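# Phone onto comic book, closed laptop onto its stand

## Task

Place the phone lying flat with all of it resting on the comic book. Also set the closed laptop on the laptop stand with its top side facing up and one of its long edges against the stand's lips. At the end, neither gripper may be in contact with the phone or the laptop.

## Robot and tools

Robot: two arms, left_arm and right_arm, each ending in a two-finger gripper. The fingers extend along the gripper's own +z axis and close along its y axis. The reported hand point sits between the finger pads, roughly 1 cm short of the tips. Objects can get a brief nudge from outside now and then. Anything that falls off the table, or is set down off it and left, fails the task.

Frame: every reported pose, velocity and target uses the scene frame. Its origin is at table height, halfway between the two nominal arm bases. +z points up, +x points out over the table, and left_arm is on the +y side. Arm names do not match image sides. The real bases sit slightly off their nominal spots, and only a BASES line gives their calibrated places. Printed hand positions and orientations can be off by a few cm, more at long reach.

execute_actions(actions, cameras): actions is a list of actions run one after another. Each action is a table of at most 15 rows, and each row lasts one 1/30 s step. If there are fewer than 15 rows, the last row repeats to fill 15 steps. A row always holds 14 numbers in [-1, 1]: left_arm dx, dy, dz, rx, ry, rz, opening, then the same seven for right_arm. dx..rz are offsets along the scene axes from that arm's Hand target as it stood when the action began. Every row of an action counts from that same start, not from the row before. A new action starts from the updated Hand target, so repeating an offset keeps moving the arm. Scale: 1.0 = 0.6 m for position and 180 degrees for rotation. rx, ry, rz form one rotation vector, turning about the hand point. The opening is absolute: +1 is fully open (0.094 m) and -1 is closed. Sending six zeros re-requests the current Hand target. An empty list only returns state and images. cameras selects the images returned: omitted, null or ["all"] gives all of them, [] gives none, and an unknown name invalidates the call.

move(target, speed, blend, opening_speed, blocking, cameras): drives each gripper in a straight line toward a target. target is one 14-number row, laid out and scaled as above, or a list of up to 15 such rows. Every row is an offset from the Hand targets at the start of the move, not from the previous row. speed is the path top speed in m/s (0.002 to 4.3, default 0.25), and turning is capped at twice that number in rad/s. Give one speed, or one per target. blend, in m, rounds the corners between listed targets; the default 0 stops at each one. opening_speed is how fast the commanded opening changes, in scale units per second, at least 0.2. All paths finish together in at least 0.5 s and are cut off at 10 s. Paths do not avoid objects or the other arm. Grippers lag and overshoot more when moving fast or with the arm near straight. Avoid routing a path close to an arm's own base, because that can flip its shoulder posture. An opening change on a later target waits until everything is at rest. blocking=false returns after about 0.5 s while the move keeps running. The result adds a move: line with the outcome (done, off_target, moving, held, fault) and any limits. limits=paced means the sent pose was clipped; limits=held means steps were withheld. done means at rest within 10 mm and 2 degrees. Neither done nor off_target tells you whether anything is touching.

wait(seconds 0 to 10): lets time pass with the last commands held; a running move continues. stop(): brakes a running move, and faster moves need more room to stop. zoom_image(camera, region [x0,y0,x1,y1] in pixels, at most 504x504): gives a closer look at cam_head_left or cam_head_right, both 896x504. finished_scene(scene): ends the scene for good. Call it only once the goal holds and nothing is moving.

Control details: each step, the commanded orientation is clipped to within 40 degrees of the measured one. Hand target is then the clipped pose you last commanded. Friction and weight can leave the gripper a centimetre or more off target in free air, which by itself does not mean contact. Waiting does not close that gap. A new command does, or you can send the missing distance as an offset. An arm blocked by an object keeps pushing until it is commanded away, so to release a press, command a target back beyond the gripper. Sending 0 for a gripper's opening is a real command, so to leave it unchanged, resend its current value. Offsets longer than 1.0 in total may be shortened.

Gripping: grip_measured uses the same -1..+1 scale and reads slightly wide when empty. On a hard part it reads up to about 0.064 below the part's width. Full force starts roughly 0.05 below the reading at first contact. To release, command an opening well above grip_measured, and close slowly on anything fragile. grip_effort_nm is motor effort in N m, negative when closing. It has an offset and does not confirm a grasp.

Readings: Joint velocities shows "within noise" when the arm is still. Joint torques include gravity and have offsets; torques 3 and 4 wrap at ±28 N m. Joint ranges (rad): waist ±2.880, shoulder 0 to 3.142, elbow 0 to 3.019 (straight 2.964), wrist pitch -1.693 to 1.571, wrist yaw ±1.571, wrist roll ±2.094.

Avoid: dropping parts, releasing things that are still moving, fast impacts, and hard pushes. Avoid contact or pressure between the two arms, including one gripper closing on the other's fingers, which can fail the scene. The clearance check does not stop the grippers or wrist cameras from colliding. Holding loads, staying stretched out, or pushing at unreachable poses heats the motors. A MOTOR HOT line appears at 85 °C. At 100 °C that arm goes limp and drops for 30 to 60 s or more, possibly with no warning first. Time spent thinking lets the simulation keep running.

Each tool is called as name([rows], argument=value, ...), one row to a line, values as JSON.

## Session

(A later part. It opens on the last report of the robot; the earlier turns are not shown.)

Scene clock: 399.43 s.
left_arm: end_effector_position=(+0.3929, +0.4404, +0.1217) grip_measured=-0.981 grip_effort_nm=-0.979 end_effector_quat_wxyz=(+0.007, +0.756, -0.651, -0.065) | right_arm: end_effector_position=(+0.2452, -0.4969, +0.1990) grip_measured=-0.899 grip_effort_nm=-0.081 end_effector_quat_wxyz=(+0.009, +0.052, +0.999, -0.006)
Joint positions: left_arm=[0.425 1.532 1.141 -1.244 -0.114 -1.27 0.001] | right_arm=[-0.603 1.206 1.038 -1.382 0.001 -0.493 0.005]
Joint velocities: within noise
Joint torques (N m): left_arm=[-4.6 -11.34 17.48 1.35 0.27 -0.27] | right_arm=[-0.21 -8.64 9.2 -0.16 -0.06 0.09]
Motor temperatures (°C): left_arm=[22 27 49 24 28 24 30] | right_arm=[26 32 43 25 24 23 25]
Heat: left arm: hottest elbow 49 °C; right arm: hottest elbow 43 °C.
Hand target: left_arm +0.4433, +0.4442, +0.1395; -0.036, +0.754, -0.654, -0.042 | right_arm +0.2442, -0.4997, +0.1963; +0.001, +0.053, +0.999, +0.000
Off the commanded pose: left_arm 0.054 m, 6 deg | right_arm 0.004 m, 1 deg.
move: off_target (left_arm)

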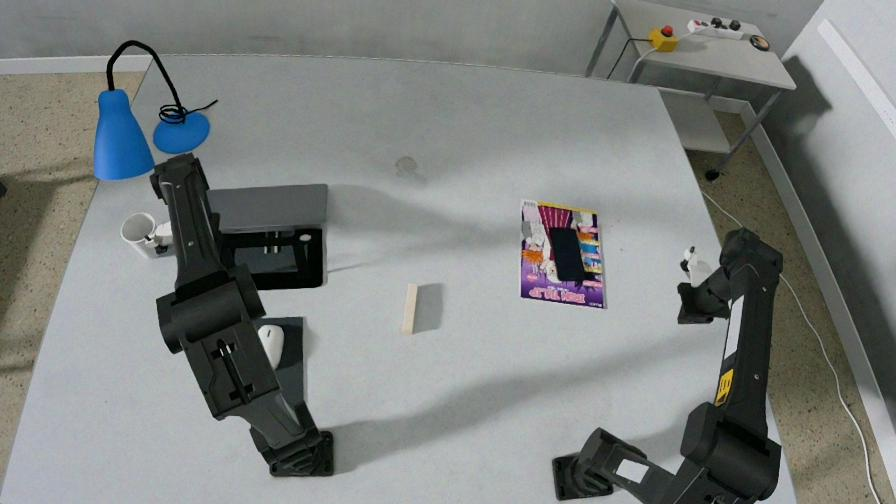

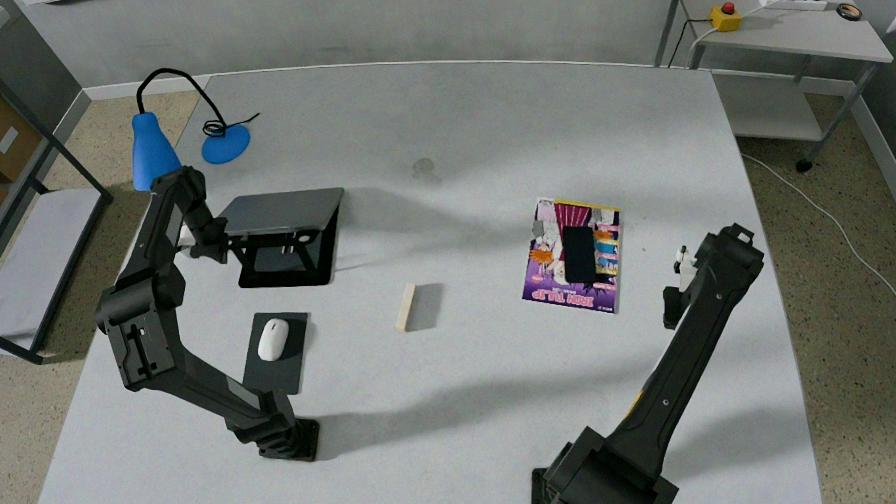

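move([
  [-0.17,0.0,0.06,0,0,0,-1,0,0,0,0,0,0,-0.9],
  [-0.13,-0.14,0.06,0,0,0,-1,0,0,0,0,0,0,-0.9],
  [0.0,-0.14,0.058,0,0,0,-1,0,0,0,0,0,0,-0.9],
], speed=[0.12,0.12,0.06])

zoom_image(camera="cam_head_left", region=[170, 170, 340, 310])

zoom_image(camera="cam_head_right", region=[180, 170, 350, 310])

Scene clock: 428.33 s.
left_arm: end_effector_position=(+0.4106, +0.3594, +0.1551) grip_measured=-0.981 grip_effort_nm=-0.974 end_effector_quat_wxyz=(-0.009, +0.755, -0.653, -0.060) | right_arm: end_effector_position=(+0.2452, -0.4969, +0.1990) grip_measured=-0.899 grip_effort_nm=-0.076 end_effector_quat_wxyz=(+0.009, +0.052, +0.999, -0.006)
Joint positions: left_arm=[0.224 1.456 1.151 -1.32 -0.109 -1.465 0.001] | right_arm=[-0.603 1.206 1.038 -1.382 0.001 -0.493 0.005]
Joint velocities: within noise
Joint torques (N m): left_arm=[-3.14 -10.81 16.49 0.54 -0.16 -0.11] | right_arm=[-0.26 -8.82 9.18 -0.16 -0.07 0.09]
Motor temperatures (°C): left_arm=[22 27 50 24 28 24 30] | right_arm=[26 32 43 25 24 23 25]
Heat: left arm: hottest elbow 50 °C; right arm: hottest elbow 43 °C.
Hand target: left_arm +0.4433, +0.3602, +0.1743; -0.036, +0.754, -0.654, -0.042 | right_arm +0.2442, -0.4997, +0.1963; +0.001, +0.053, +0.999, +0.000
Off the commanded pose: left_arm 0.038 m, 4 deg | right_arm 0.004 m, 1 deg.
move: off_target (left_arm)

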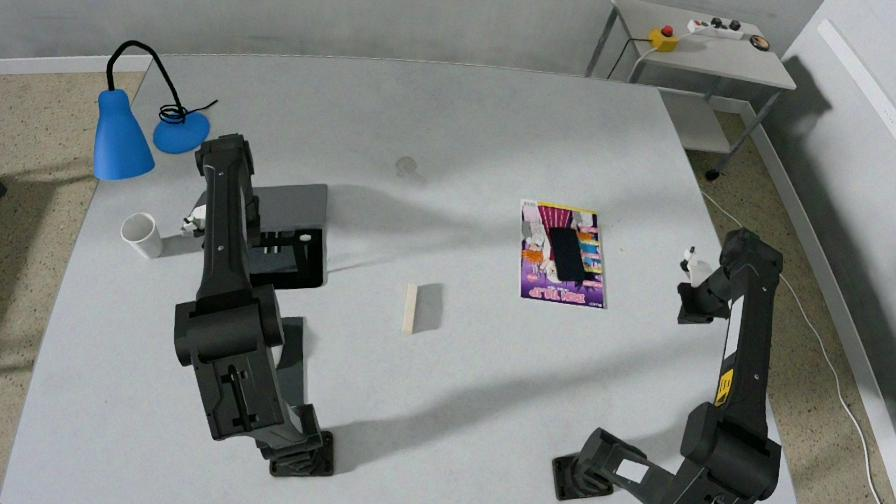

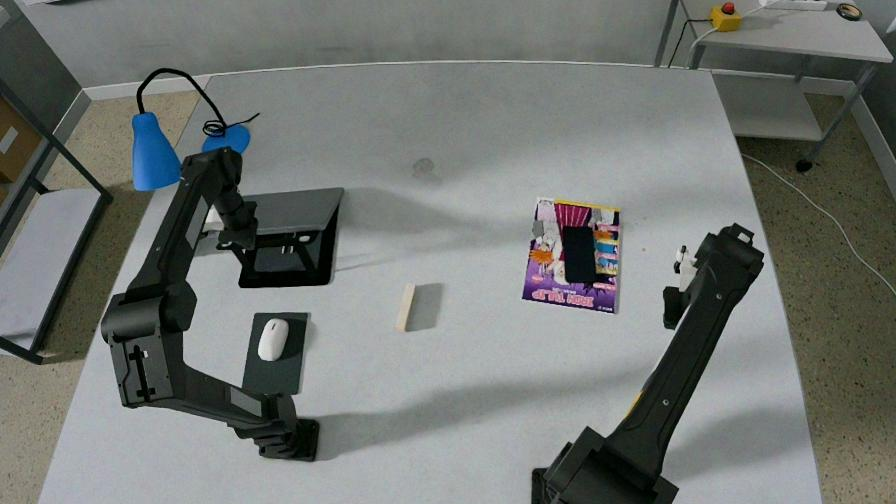

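Scaled by 2.965.

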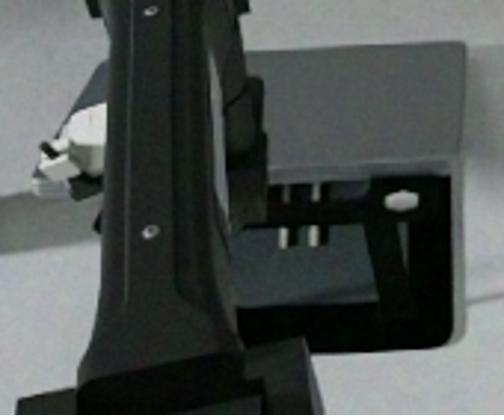

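Scaled by 2.965.

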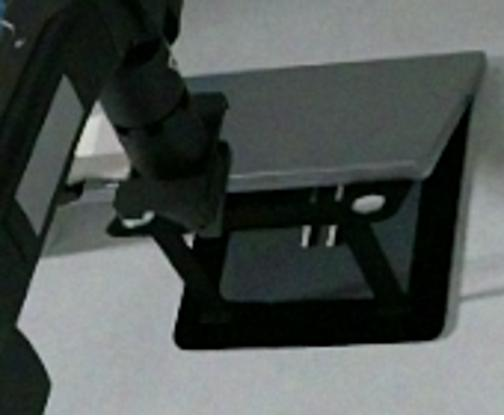

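move(target=[0.03,0.0,0.0,0,0,0,-1,0,0,0,0,0,0,-0.9], speed=0.05)

zoom_image(camera="cam_head_left", region=[170, 170, 340, 310])

zoom_image(camera="cam_head_right", region=[180, 170, 350, 310])

Scene clock: 432.33 s.
left_arm: end_effector_position=(+0.4120, +0.3590, +0.1549) grip_measured=-0.981 grip_effort_nm=-0.969 end_effector_quat_wxyz=(+0.006, +0.754, -0.652, -0.073) | right_arm: end_effector_position=(+0.2452, -0.4969, +0.1990) grip_measured=-0.899 grip_effort_nm=-0.081 end_effector_quat_wxyz=(+0.009, +0.052, +0.999, -0.006)
Joint positions: left_arm=[0.22 1.485 1.179 -1.359 -0.112 -1.472 0.001] | right_arm=[-0.603 1.206 1.038 -1.382 0.001 -0.493 0.005]
Joint velocities: within noise
Joint torques (N m): left_arm=[-2.96 -10.87 18.18 1.5 0 -0.15] | right_arm=[-0.09 -8.64 9.18 -0.16 -0.07 0.09]
Motor temperatures (°C): left_arm=[22 27 51 24 28 24 30] | right_arm=[26 32 43 25 24 23 25]
Heat: left arm: hottest elbow 51 °C; right arm: hottest elbow 43 °C.
Hand target: left_arm +0.4612, +0.3603, +0.1741; -0.036, +0.754, -0.654, -0.042 | right_arm +0.2442, -0.4997, +0.1963; +0.001, +0.053, +0.999, +0.000
Off the commanded pose: left_arm 0.053 m, 6 deg | right_arm 0.004 m, 1 deg.
move: off_target (left_arm)

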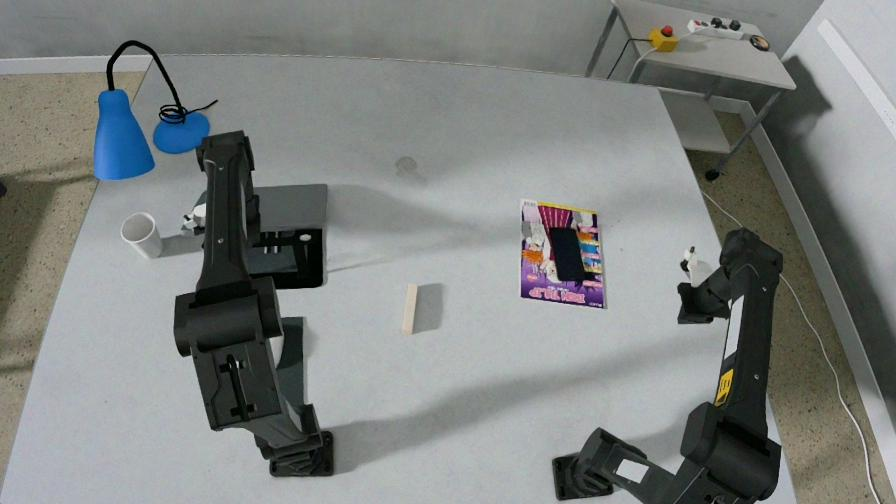

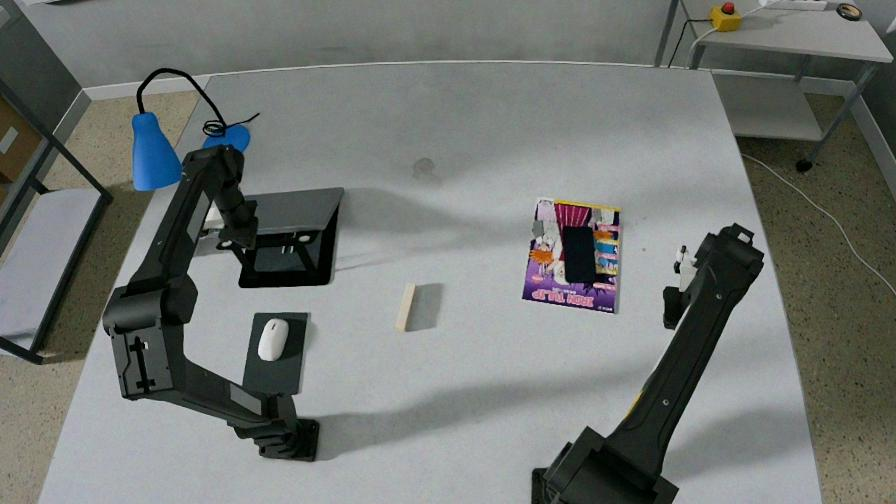

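Scaled by 2.965.

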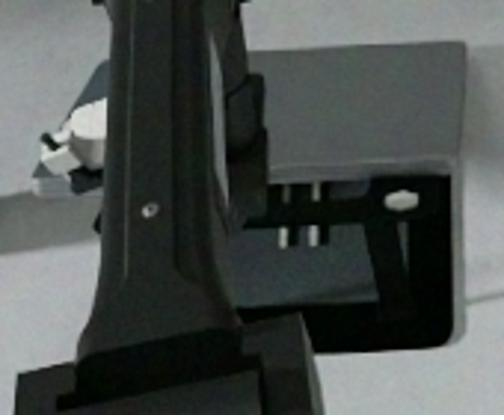

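Scaled by 2.965.

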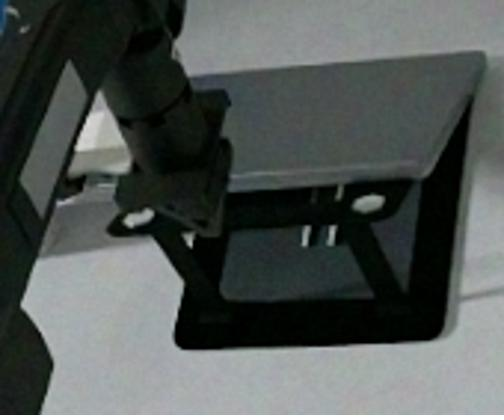

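move(target=[0.03,0.0,0.0,0,0,0,-1,0,0,0,0,0,0,-0.9], speed=0.04)

zoom_image(camera="cam_head_left", region=[170, 170, 340, 310])

zoom_image(camera="cam_head_right", region=[180, 170, 350, 310])

Scene clock: 435.47 s.
left_arm: end_effector_position=(+0.4232, +0.3598, +0.1553) grip_measured=-0.981 grip_effort_nm=-0.974 end_effector_quat_wxyz=(+0.015, +0.754, -0.651, -0.081) | right_arm: end_effector_position=(+0.2452, -0.4969, +0.1990) grip_measured=-0.899 grip_effort_nm=-0.085 end_effector_quat_wxyz=(+0.009, +0.052, +0.999, -0.006)
Joint positions: left_arm=[0.214 1.527 1.226 -1.387 -0.115 -1.481 0.001] | right_arm=[-0.603 1.206 1.038 -1.382 0.001 -0.493 0.005]
Joint velocities: within noise
Joint torques (N m): left_arm=[-4.42 -11.63 18.47 2.17 0.16 -0.12] | right_arm=[-0.21 -8.7 9.2 -0.16 -0.07 0.09]
Motor temperatures (°C): left_arm=[22 27 51 24 28 24 30] | right_arm=[26 32 43 25 24 23 25]
Heat: left arm: hottest elbow 51 °C; right arm: hottest elbow 43 °C.
Hand target: left_arm +0.4793, +0.3603, +0.1742; -0.036, +0.754, -0.654, -0.042 | right_arm +0.2442, -0.4997, +0.1963; +0.001, +0.053, +0.999, +0.000
Off the commanded pose: left_arm 0.059 m, 7 deg | right_arm 0.004 m, 1 deg.
move: off_target (left_arm)

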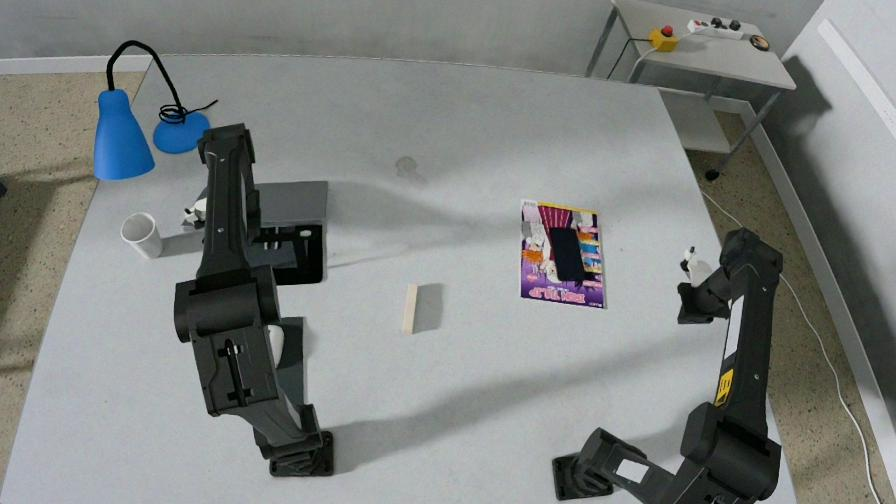

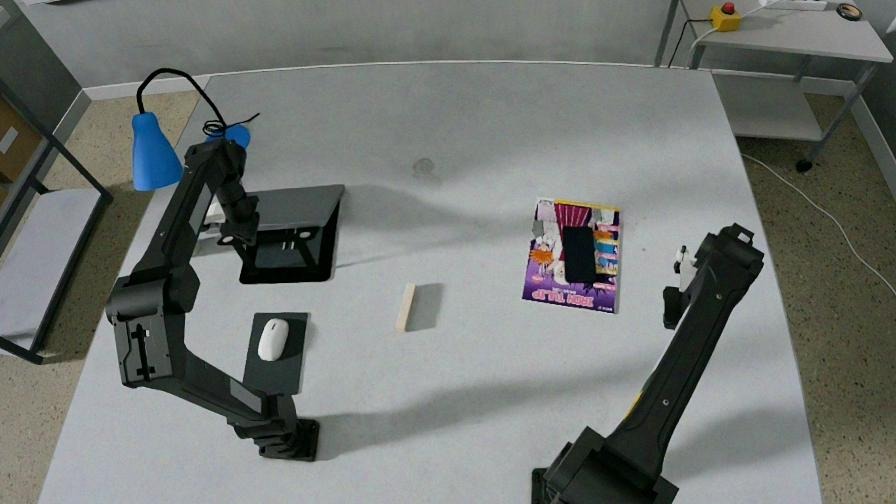

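Scaled by 2.965.

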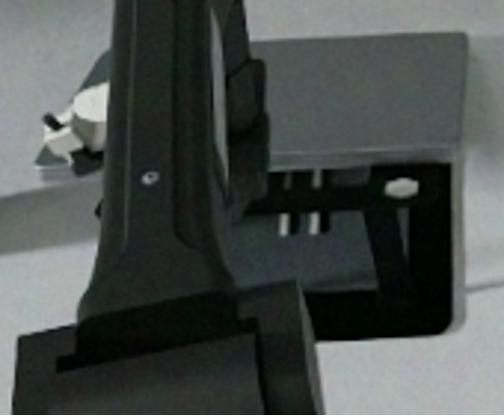

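Scaled by 2.965.

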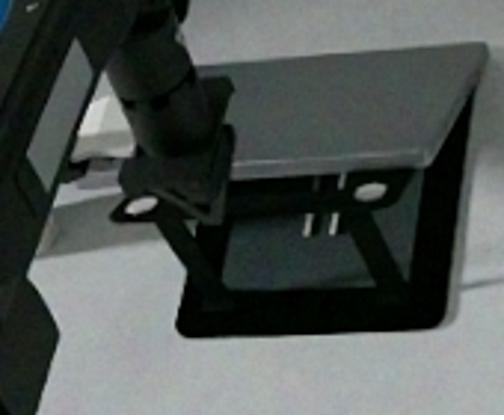

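move([
  [-0.17,0.0,0.0,0,0,0,-1,0,0,0,0,0,0,-0.9],
  [-0.2,0.33,0.1,0,0,0,-1,0,0,0,0,0,0,-0.9],
], speed=0.15)

zoom_image(camera="cam_head_left", region=[170, 170, 260, 260])

zoom_image(camera="cam_head_left", region=[250, 170, 340, 260])

zoom_image(camera="cam_head_right", region=[190, 165, 350, 275])

Scene clock: 444.13 s.
left_arm: end_effector_position=(+0.3463, +0.5422, +0.2120) grip_measured=-0.981 grip_effort_nm=-0.969 end_effector_quat_wxyz=(-0.013, +0.754, -0.655, -0.046) | right_arm: end_effector_position=(+0.2452, -0.4969, +0.1990) grip_measured=-0.899 grip_effort_nm=-0.076 end_effector_quat_wxyz=(+0.009, +0.052, +0.999, -0.006)
Joint positions: left_arm=[0.694 1.477 1.327 -1.408 -0.095 -0.988 0.001] | right_arm=[-0.603 1.206 1.038 -1.382 0.001 -0.493 0.005]
Joint velocities: within noise
Joint torques (N m): left_arm=[-1.03 -13.1 16.43 0.12 0.01 0.11] | right_arm=[-0.26 -8.7 9.18 -0.14 -0.06 0.09]
Motor temperatures (°C): left_arm=[22 27 50 24 28 24 30] | right_arm=[26 32 43 25 24 23 25]
Heat: left arm: hottest elbow 50 °C; right arm: hottest elbow 43 °C.
Hand target: left_arm +0.3592, +0.5583, +0.2341; -0.036, +0.754, -0.654, -0.042 | right_arm +0.2442, -0.4997, +0.1963; +0.001, +0.053, +0.999, +0.000
Off the commanded pose: left_arm 0.030 m, 3 deg | right_arm 0.004 m, 1 deg.
move: off_target (left_arm)

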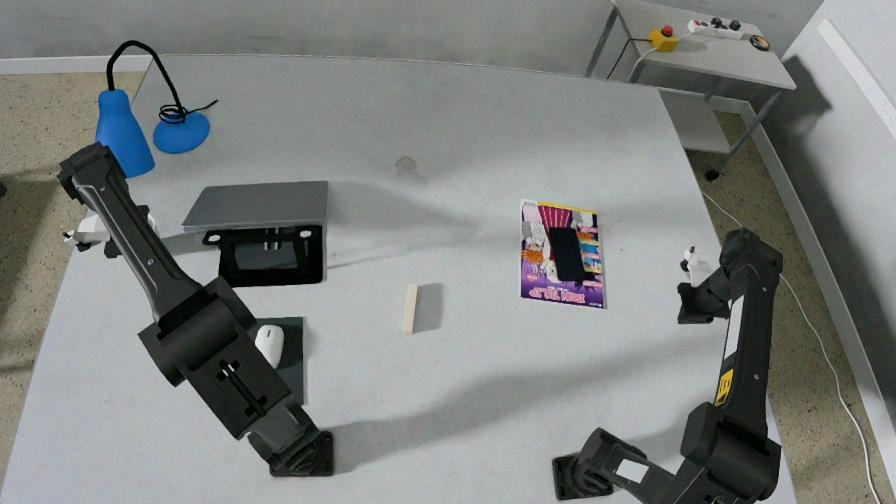

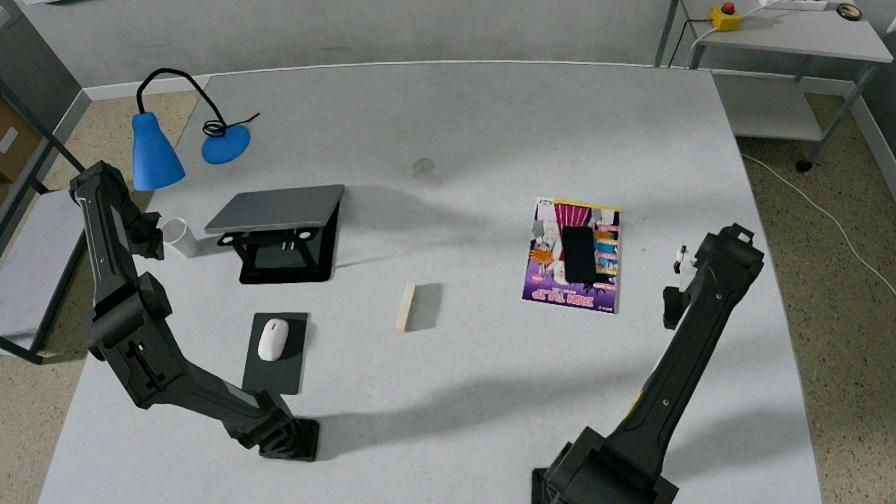

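Scaled by 5.600.

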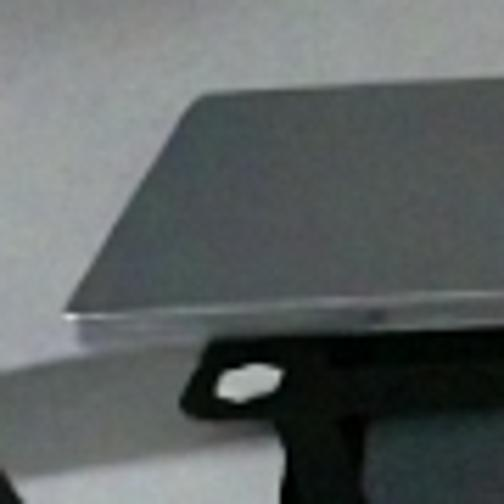

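Scaled by 5.600.

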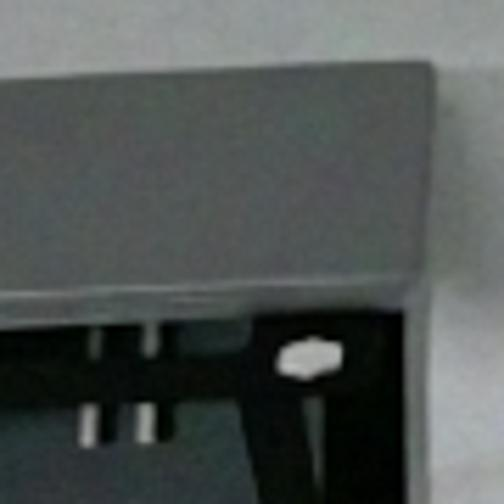

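Scaled by 3.150.

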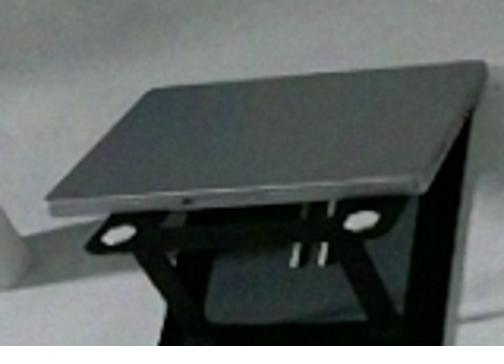

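move([
  [-0.05,-0.19,-0.03,0,0,0,-1,0,0,0,0,0,0,-0.9],
  [-0.02,-0.2,-0.1,0,0,0,-1,0,0,0,0,0,0,-0.9],
  [0.155,-0.2,-0.1,0,0,0,-1,0,0,0,0,0,0,-0.9],
], speed=[0.15,0.12,0.06])

zoom_image(camera="cam_head_left", region=[250, 170, 340, 260])

zoom_image(camera="cam_head_right", region=[190, 165, 350, 275])

Scene clock: 453.53 s.
left_arm: end_effector_position=(+0.4159, +0.4328, +0.1544) grip_measured=-0.981 grip_effort_nm=-0.974 end_effector_quat_wxyz=(-0.002, +0.755, -0.653, -0.058) | right_arm: end_effector_position=(+0.2452, -0.4969, +0.1990) grip_measured=-0.899 grip_effort_nm=-0.085 end_effector_quat_wxyz=(+0.009, +0.052, +0.999, -0.006)
Joint positions: left_arm=[0.388 1.533 1.234 -1.318 -0.107 -1.302 0.001] | right_arm=[-0.603 1.206 1.038 -1.382 0.001 -0.493 0.005]
Joint velocities: within noise
Joint torques (N m): left_arm=[-3.14 -12.34 16.9 0.83 -0.07 -0.14] | right_arm=[-0.21 -8.7 9.18 -0.16 -0.06 0.09]
Motor temperatures (°C): left_arm=[22 27 50 24 28 23 30] | right_arm=[26 32 43 25 24 23 25]
Heat: left arm: hottest elbow 50 °C; right arm: hottest elbow 43 °C.
Hand target: left_arm +0.4522, +0.4382, +0.1742; -0.036, +0.754, -0.654, -0.042 | right_arm +0.2442, -0.4997, +0.1963; +0.001, +0.053, +0.999, +0.000
Off the commanded pose: left_arm 0.042 m, 4 deg | right_arm 0.004 m, 1 deg.
move: off_target (left_arm)

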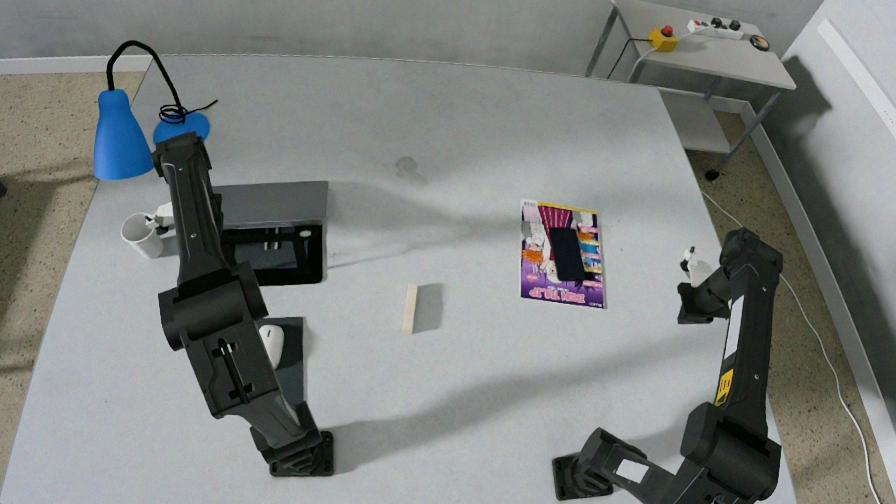

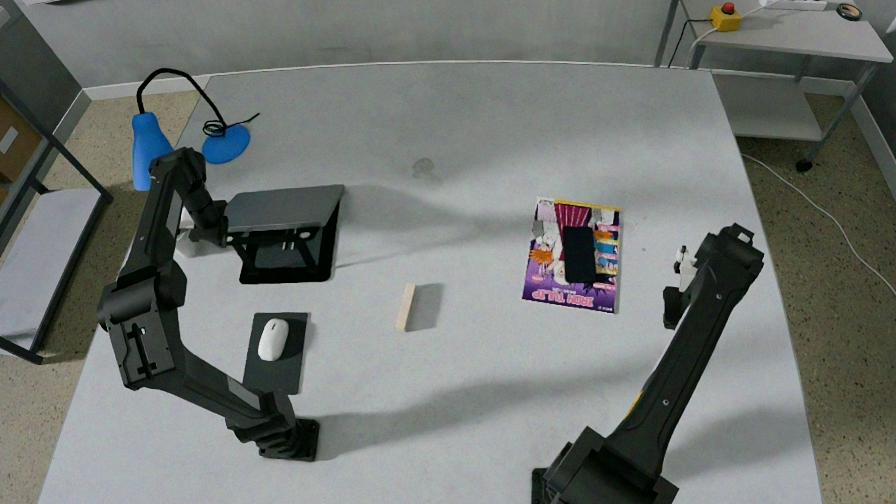

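Scaled by 5.600.

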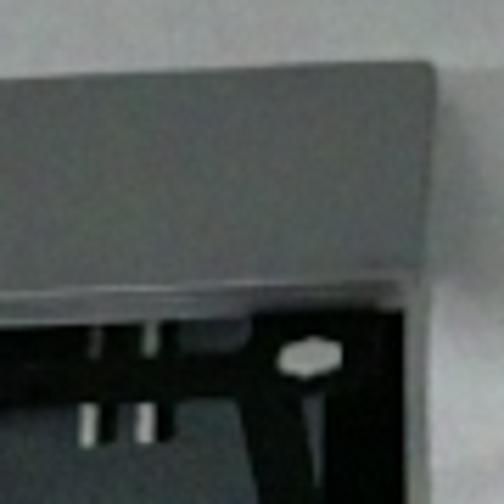

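Scaled by 3.150.

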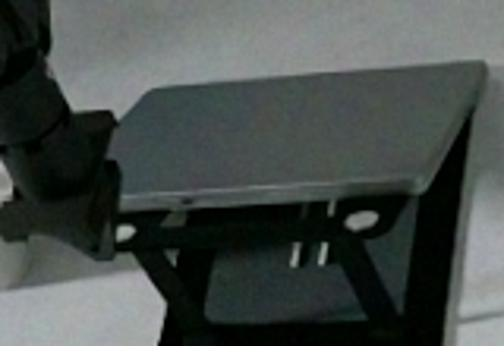

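move(target=[0.035,0,0,0,0,0,-1,0,0,0,0,0,0,-0.9], speed=0.04)

zoom_image(camera="cam_head_left", region=[250, 170, 340, 260])

zoom_image(camera="cam_head_right", region=[190, 165, 350, 275])

Scene clock: 457.47 s.
left_arm: end_effector_position=(+0.4219, +0.4346, +0.1546) grip_measured=-0.981 grip_effort_nm=-0.969 end_effector_quat_wxyz=(+0.012, +0.757, -0.649, -0.070) | right_arm: end_effector_position=(+0.2452, -0.4969, +0.1990) grip_measured=-0.899 grip_effort_nm=-0.076 end_effector_quat_wxyz=(+0.009, +0.052, +0.999, -0.006)
Joint positions: left_arm=[0.383 1.572 1.278 -1.36 -0.115 -1.318 0.001] | right_arm=[-0.603 1.206 1.038 -1.382 0.001 -0.493 0.005]
Joint velocities: within noise
Joint torques (N m): left_arm=[-4.48 -12.34 18.09 1.65 0.22 -0.1] | right_arm=[-0.21 -8.76 9.18 -0.16 -0.06 0.08]
Motor temperatures (°C): left_arm=[22 27 50 24 28 23 30] | right_arm=[26 32 43 25 24 23 25]
Heat: left arm: hottest elbow 50 °C; right arm: hottest elbow 43 °C.
Hand target: left_arm +0.4732, +0.4382, +0.1742; -0.036, +0.754, -0.654, -0.042 | right_arm +0.2442, -0.4997, +0.1963; +0.001, +0.053, +0.999, +0.000
Off the commanded pose: left_arm 0.055 m, 6 deg | right_arm 0.004 m, 1 deg.
move: off_target (left_arm)

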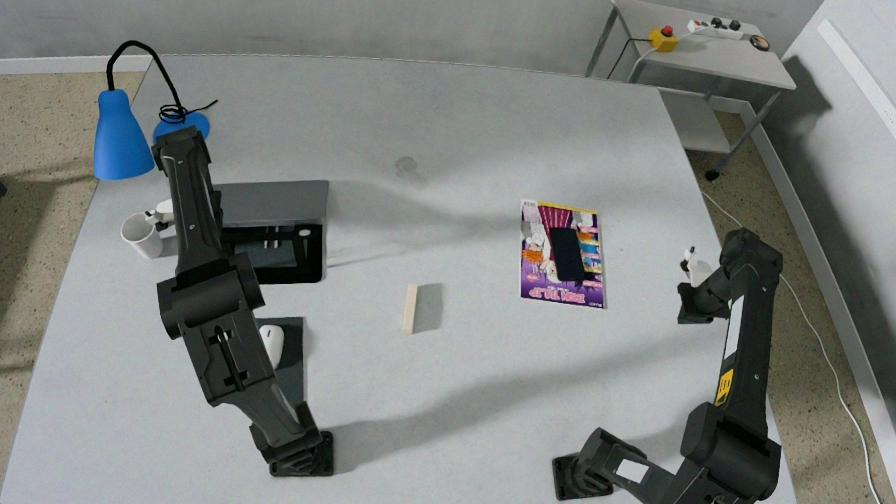

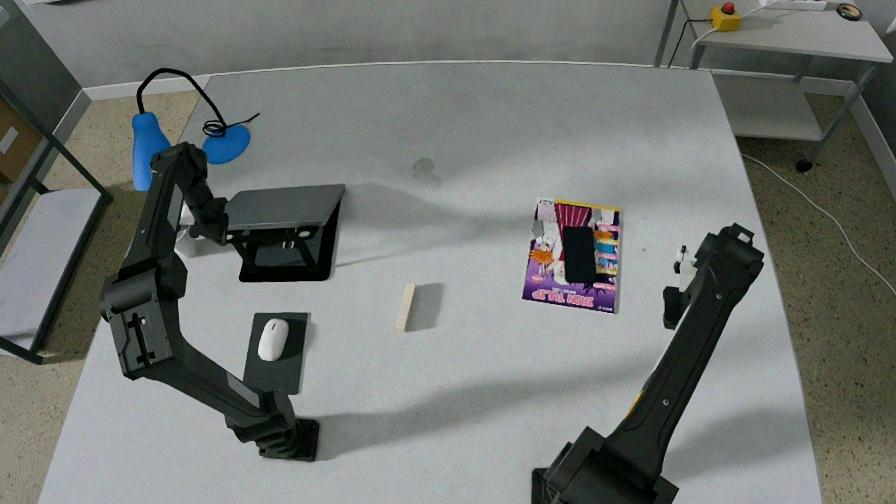

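Scaled by 5.600.

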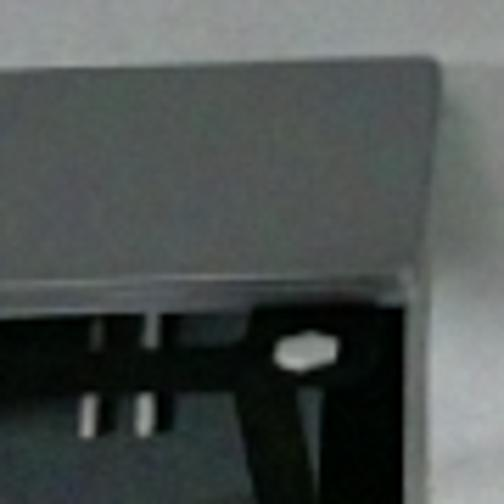

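Scaled by 3.150.

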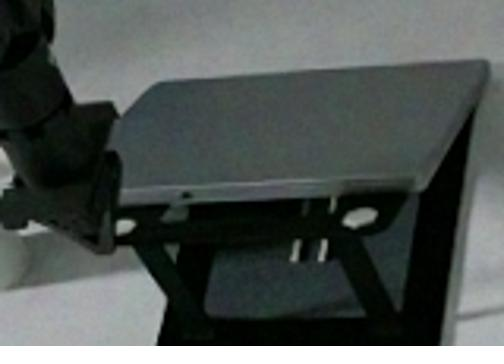

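move([
  [-0.2,0.0,0.02,0,0,0,-1,0,0,0,0,0,0,-0.9],
  [-0.25,-0.05,0.2,0,0,0,-1,0,0,0,0,0,0,-0.9],
  [-0.38,-0.3,0.2,0,0,0,-1,0,0,0,0,0,0,-0.9],
], speed=0.2)

zoom_image(camera="cam_head_left", region=[150, 170, 350, 330])

zoom_image(camera="cam_head_left", region=[480, 150, 700, 350])

Scene clock: 464.47 s.
left_arm: end_effector_position=(+0.2494, +0.2616, +0.2959) grip_measured=-0.981 grip_effort_nm=-0.974 end_effector_quat_wxyz=(-0.077, +0.752, -0.654, +0.009) | right_arm: end_effector_position=(+0.2452, -0.4969, +0.1990) grip_measured=-0.899 grip_effort_nm=-0.081 end_effector_quat_wxyz=(+0.009, +0.052, +0.999, -0.006)
Joint positions: left_arm=[-0.022 0.835 1.052 -1.673 -0.104 -1.697 0.001] | right_arm=[-0.603 1.206 1.038 -1.382 0.001 -0.493 0.005]
Joint velocities: within noise
Joint torques (N m): left_arm=[-2.55 -3.96 9.2 0.2 -0.15 -0.07] | right_arm=[-0.15 -8.76 9.17 -0.13 -0.06 0.09]
Motor temperatures (°C): left_arm=[22 27 50 24 28 23 30] | right_arm=[26 32 43 25 24 23 25]
Heat: left arm: hottest elbow 50 °C; right arm: hottest elbow 43 °C.
Hand target: left_arm +0.2452, +0.2582, +0.2941; -0.036, +0.754, -0.654, -0.042 | right_arm +0.2442, -0.4997, +0.1963; +0.001, +0.053, +0.999, +0.000
Off the commanded pose: left_arm 0.006 m, 7 deg | right_arm 0.004 m, 1 deg.
joint sent to its limit (left arm) — joint 4 (wrist pitch), lower limit. The joint targets are off in orientation, not in position.
move: off_target (left_arm)

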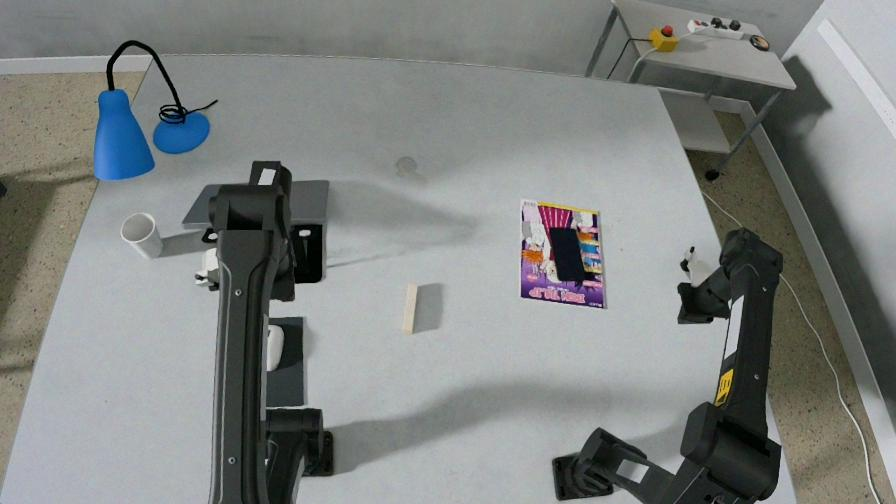

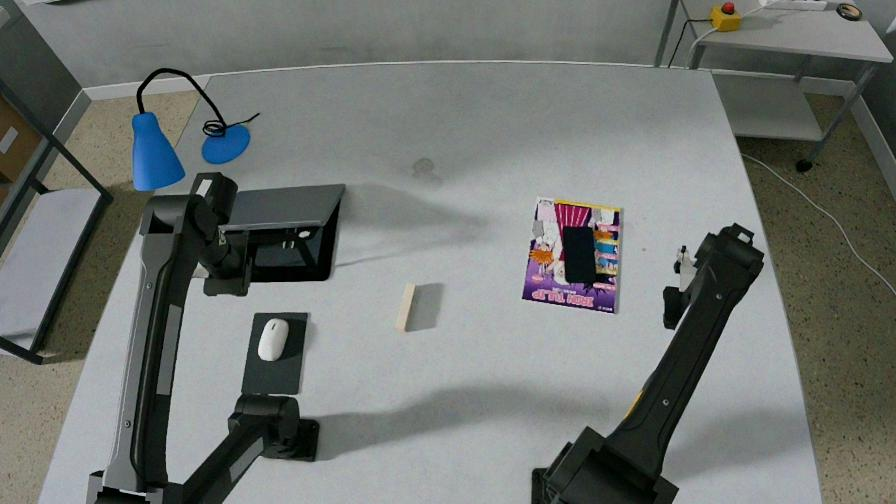

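Scaled by 2.520.

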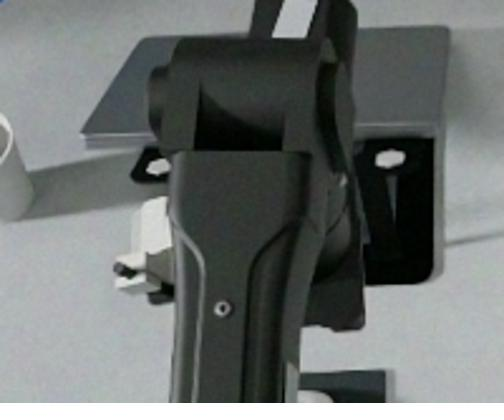

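Scaled by 2.291.

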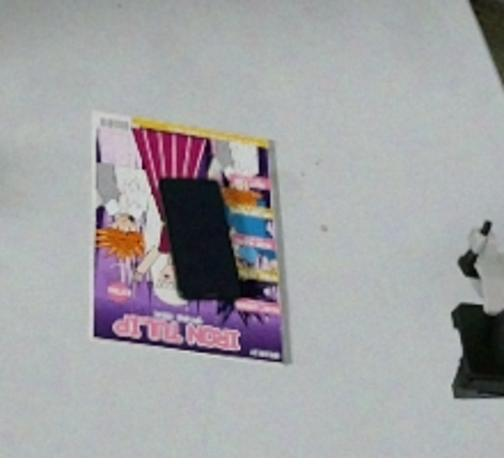

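finished_scene(scene=2)

The scene is finished: the task was done.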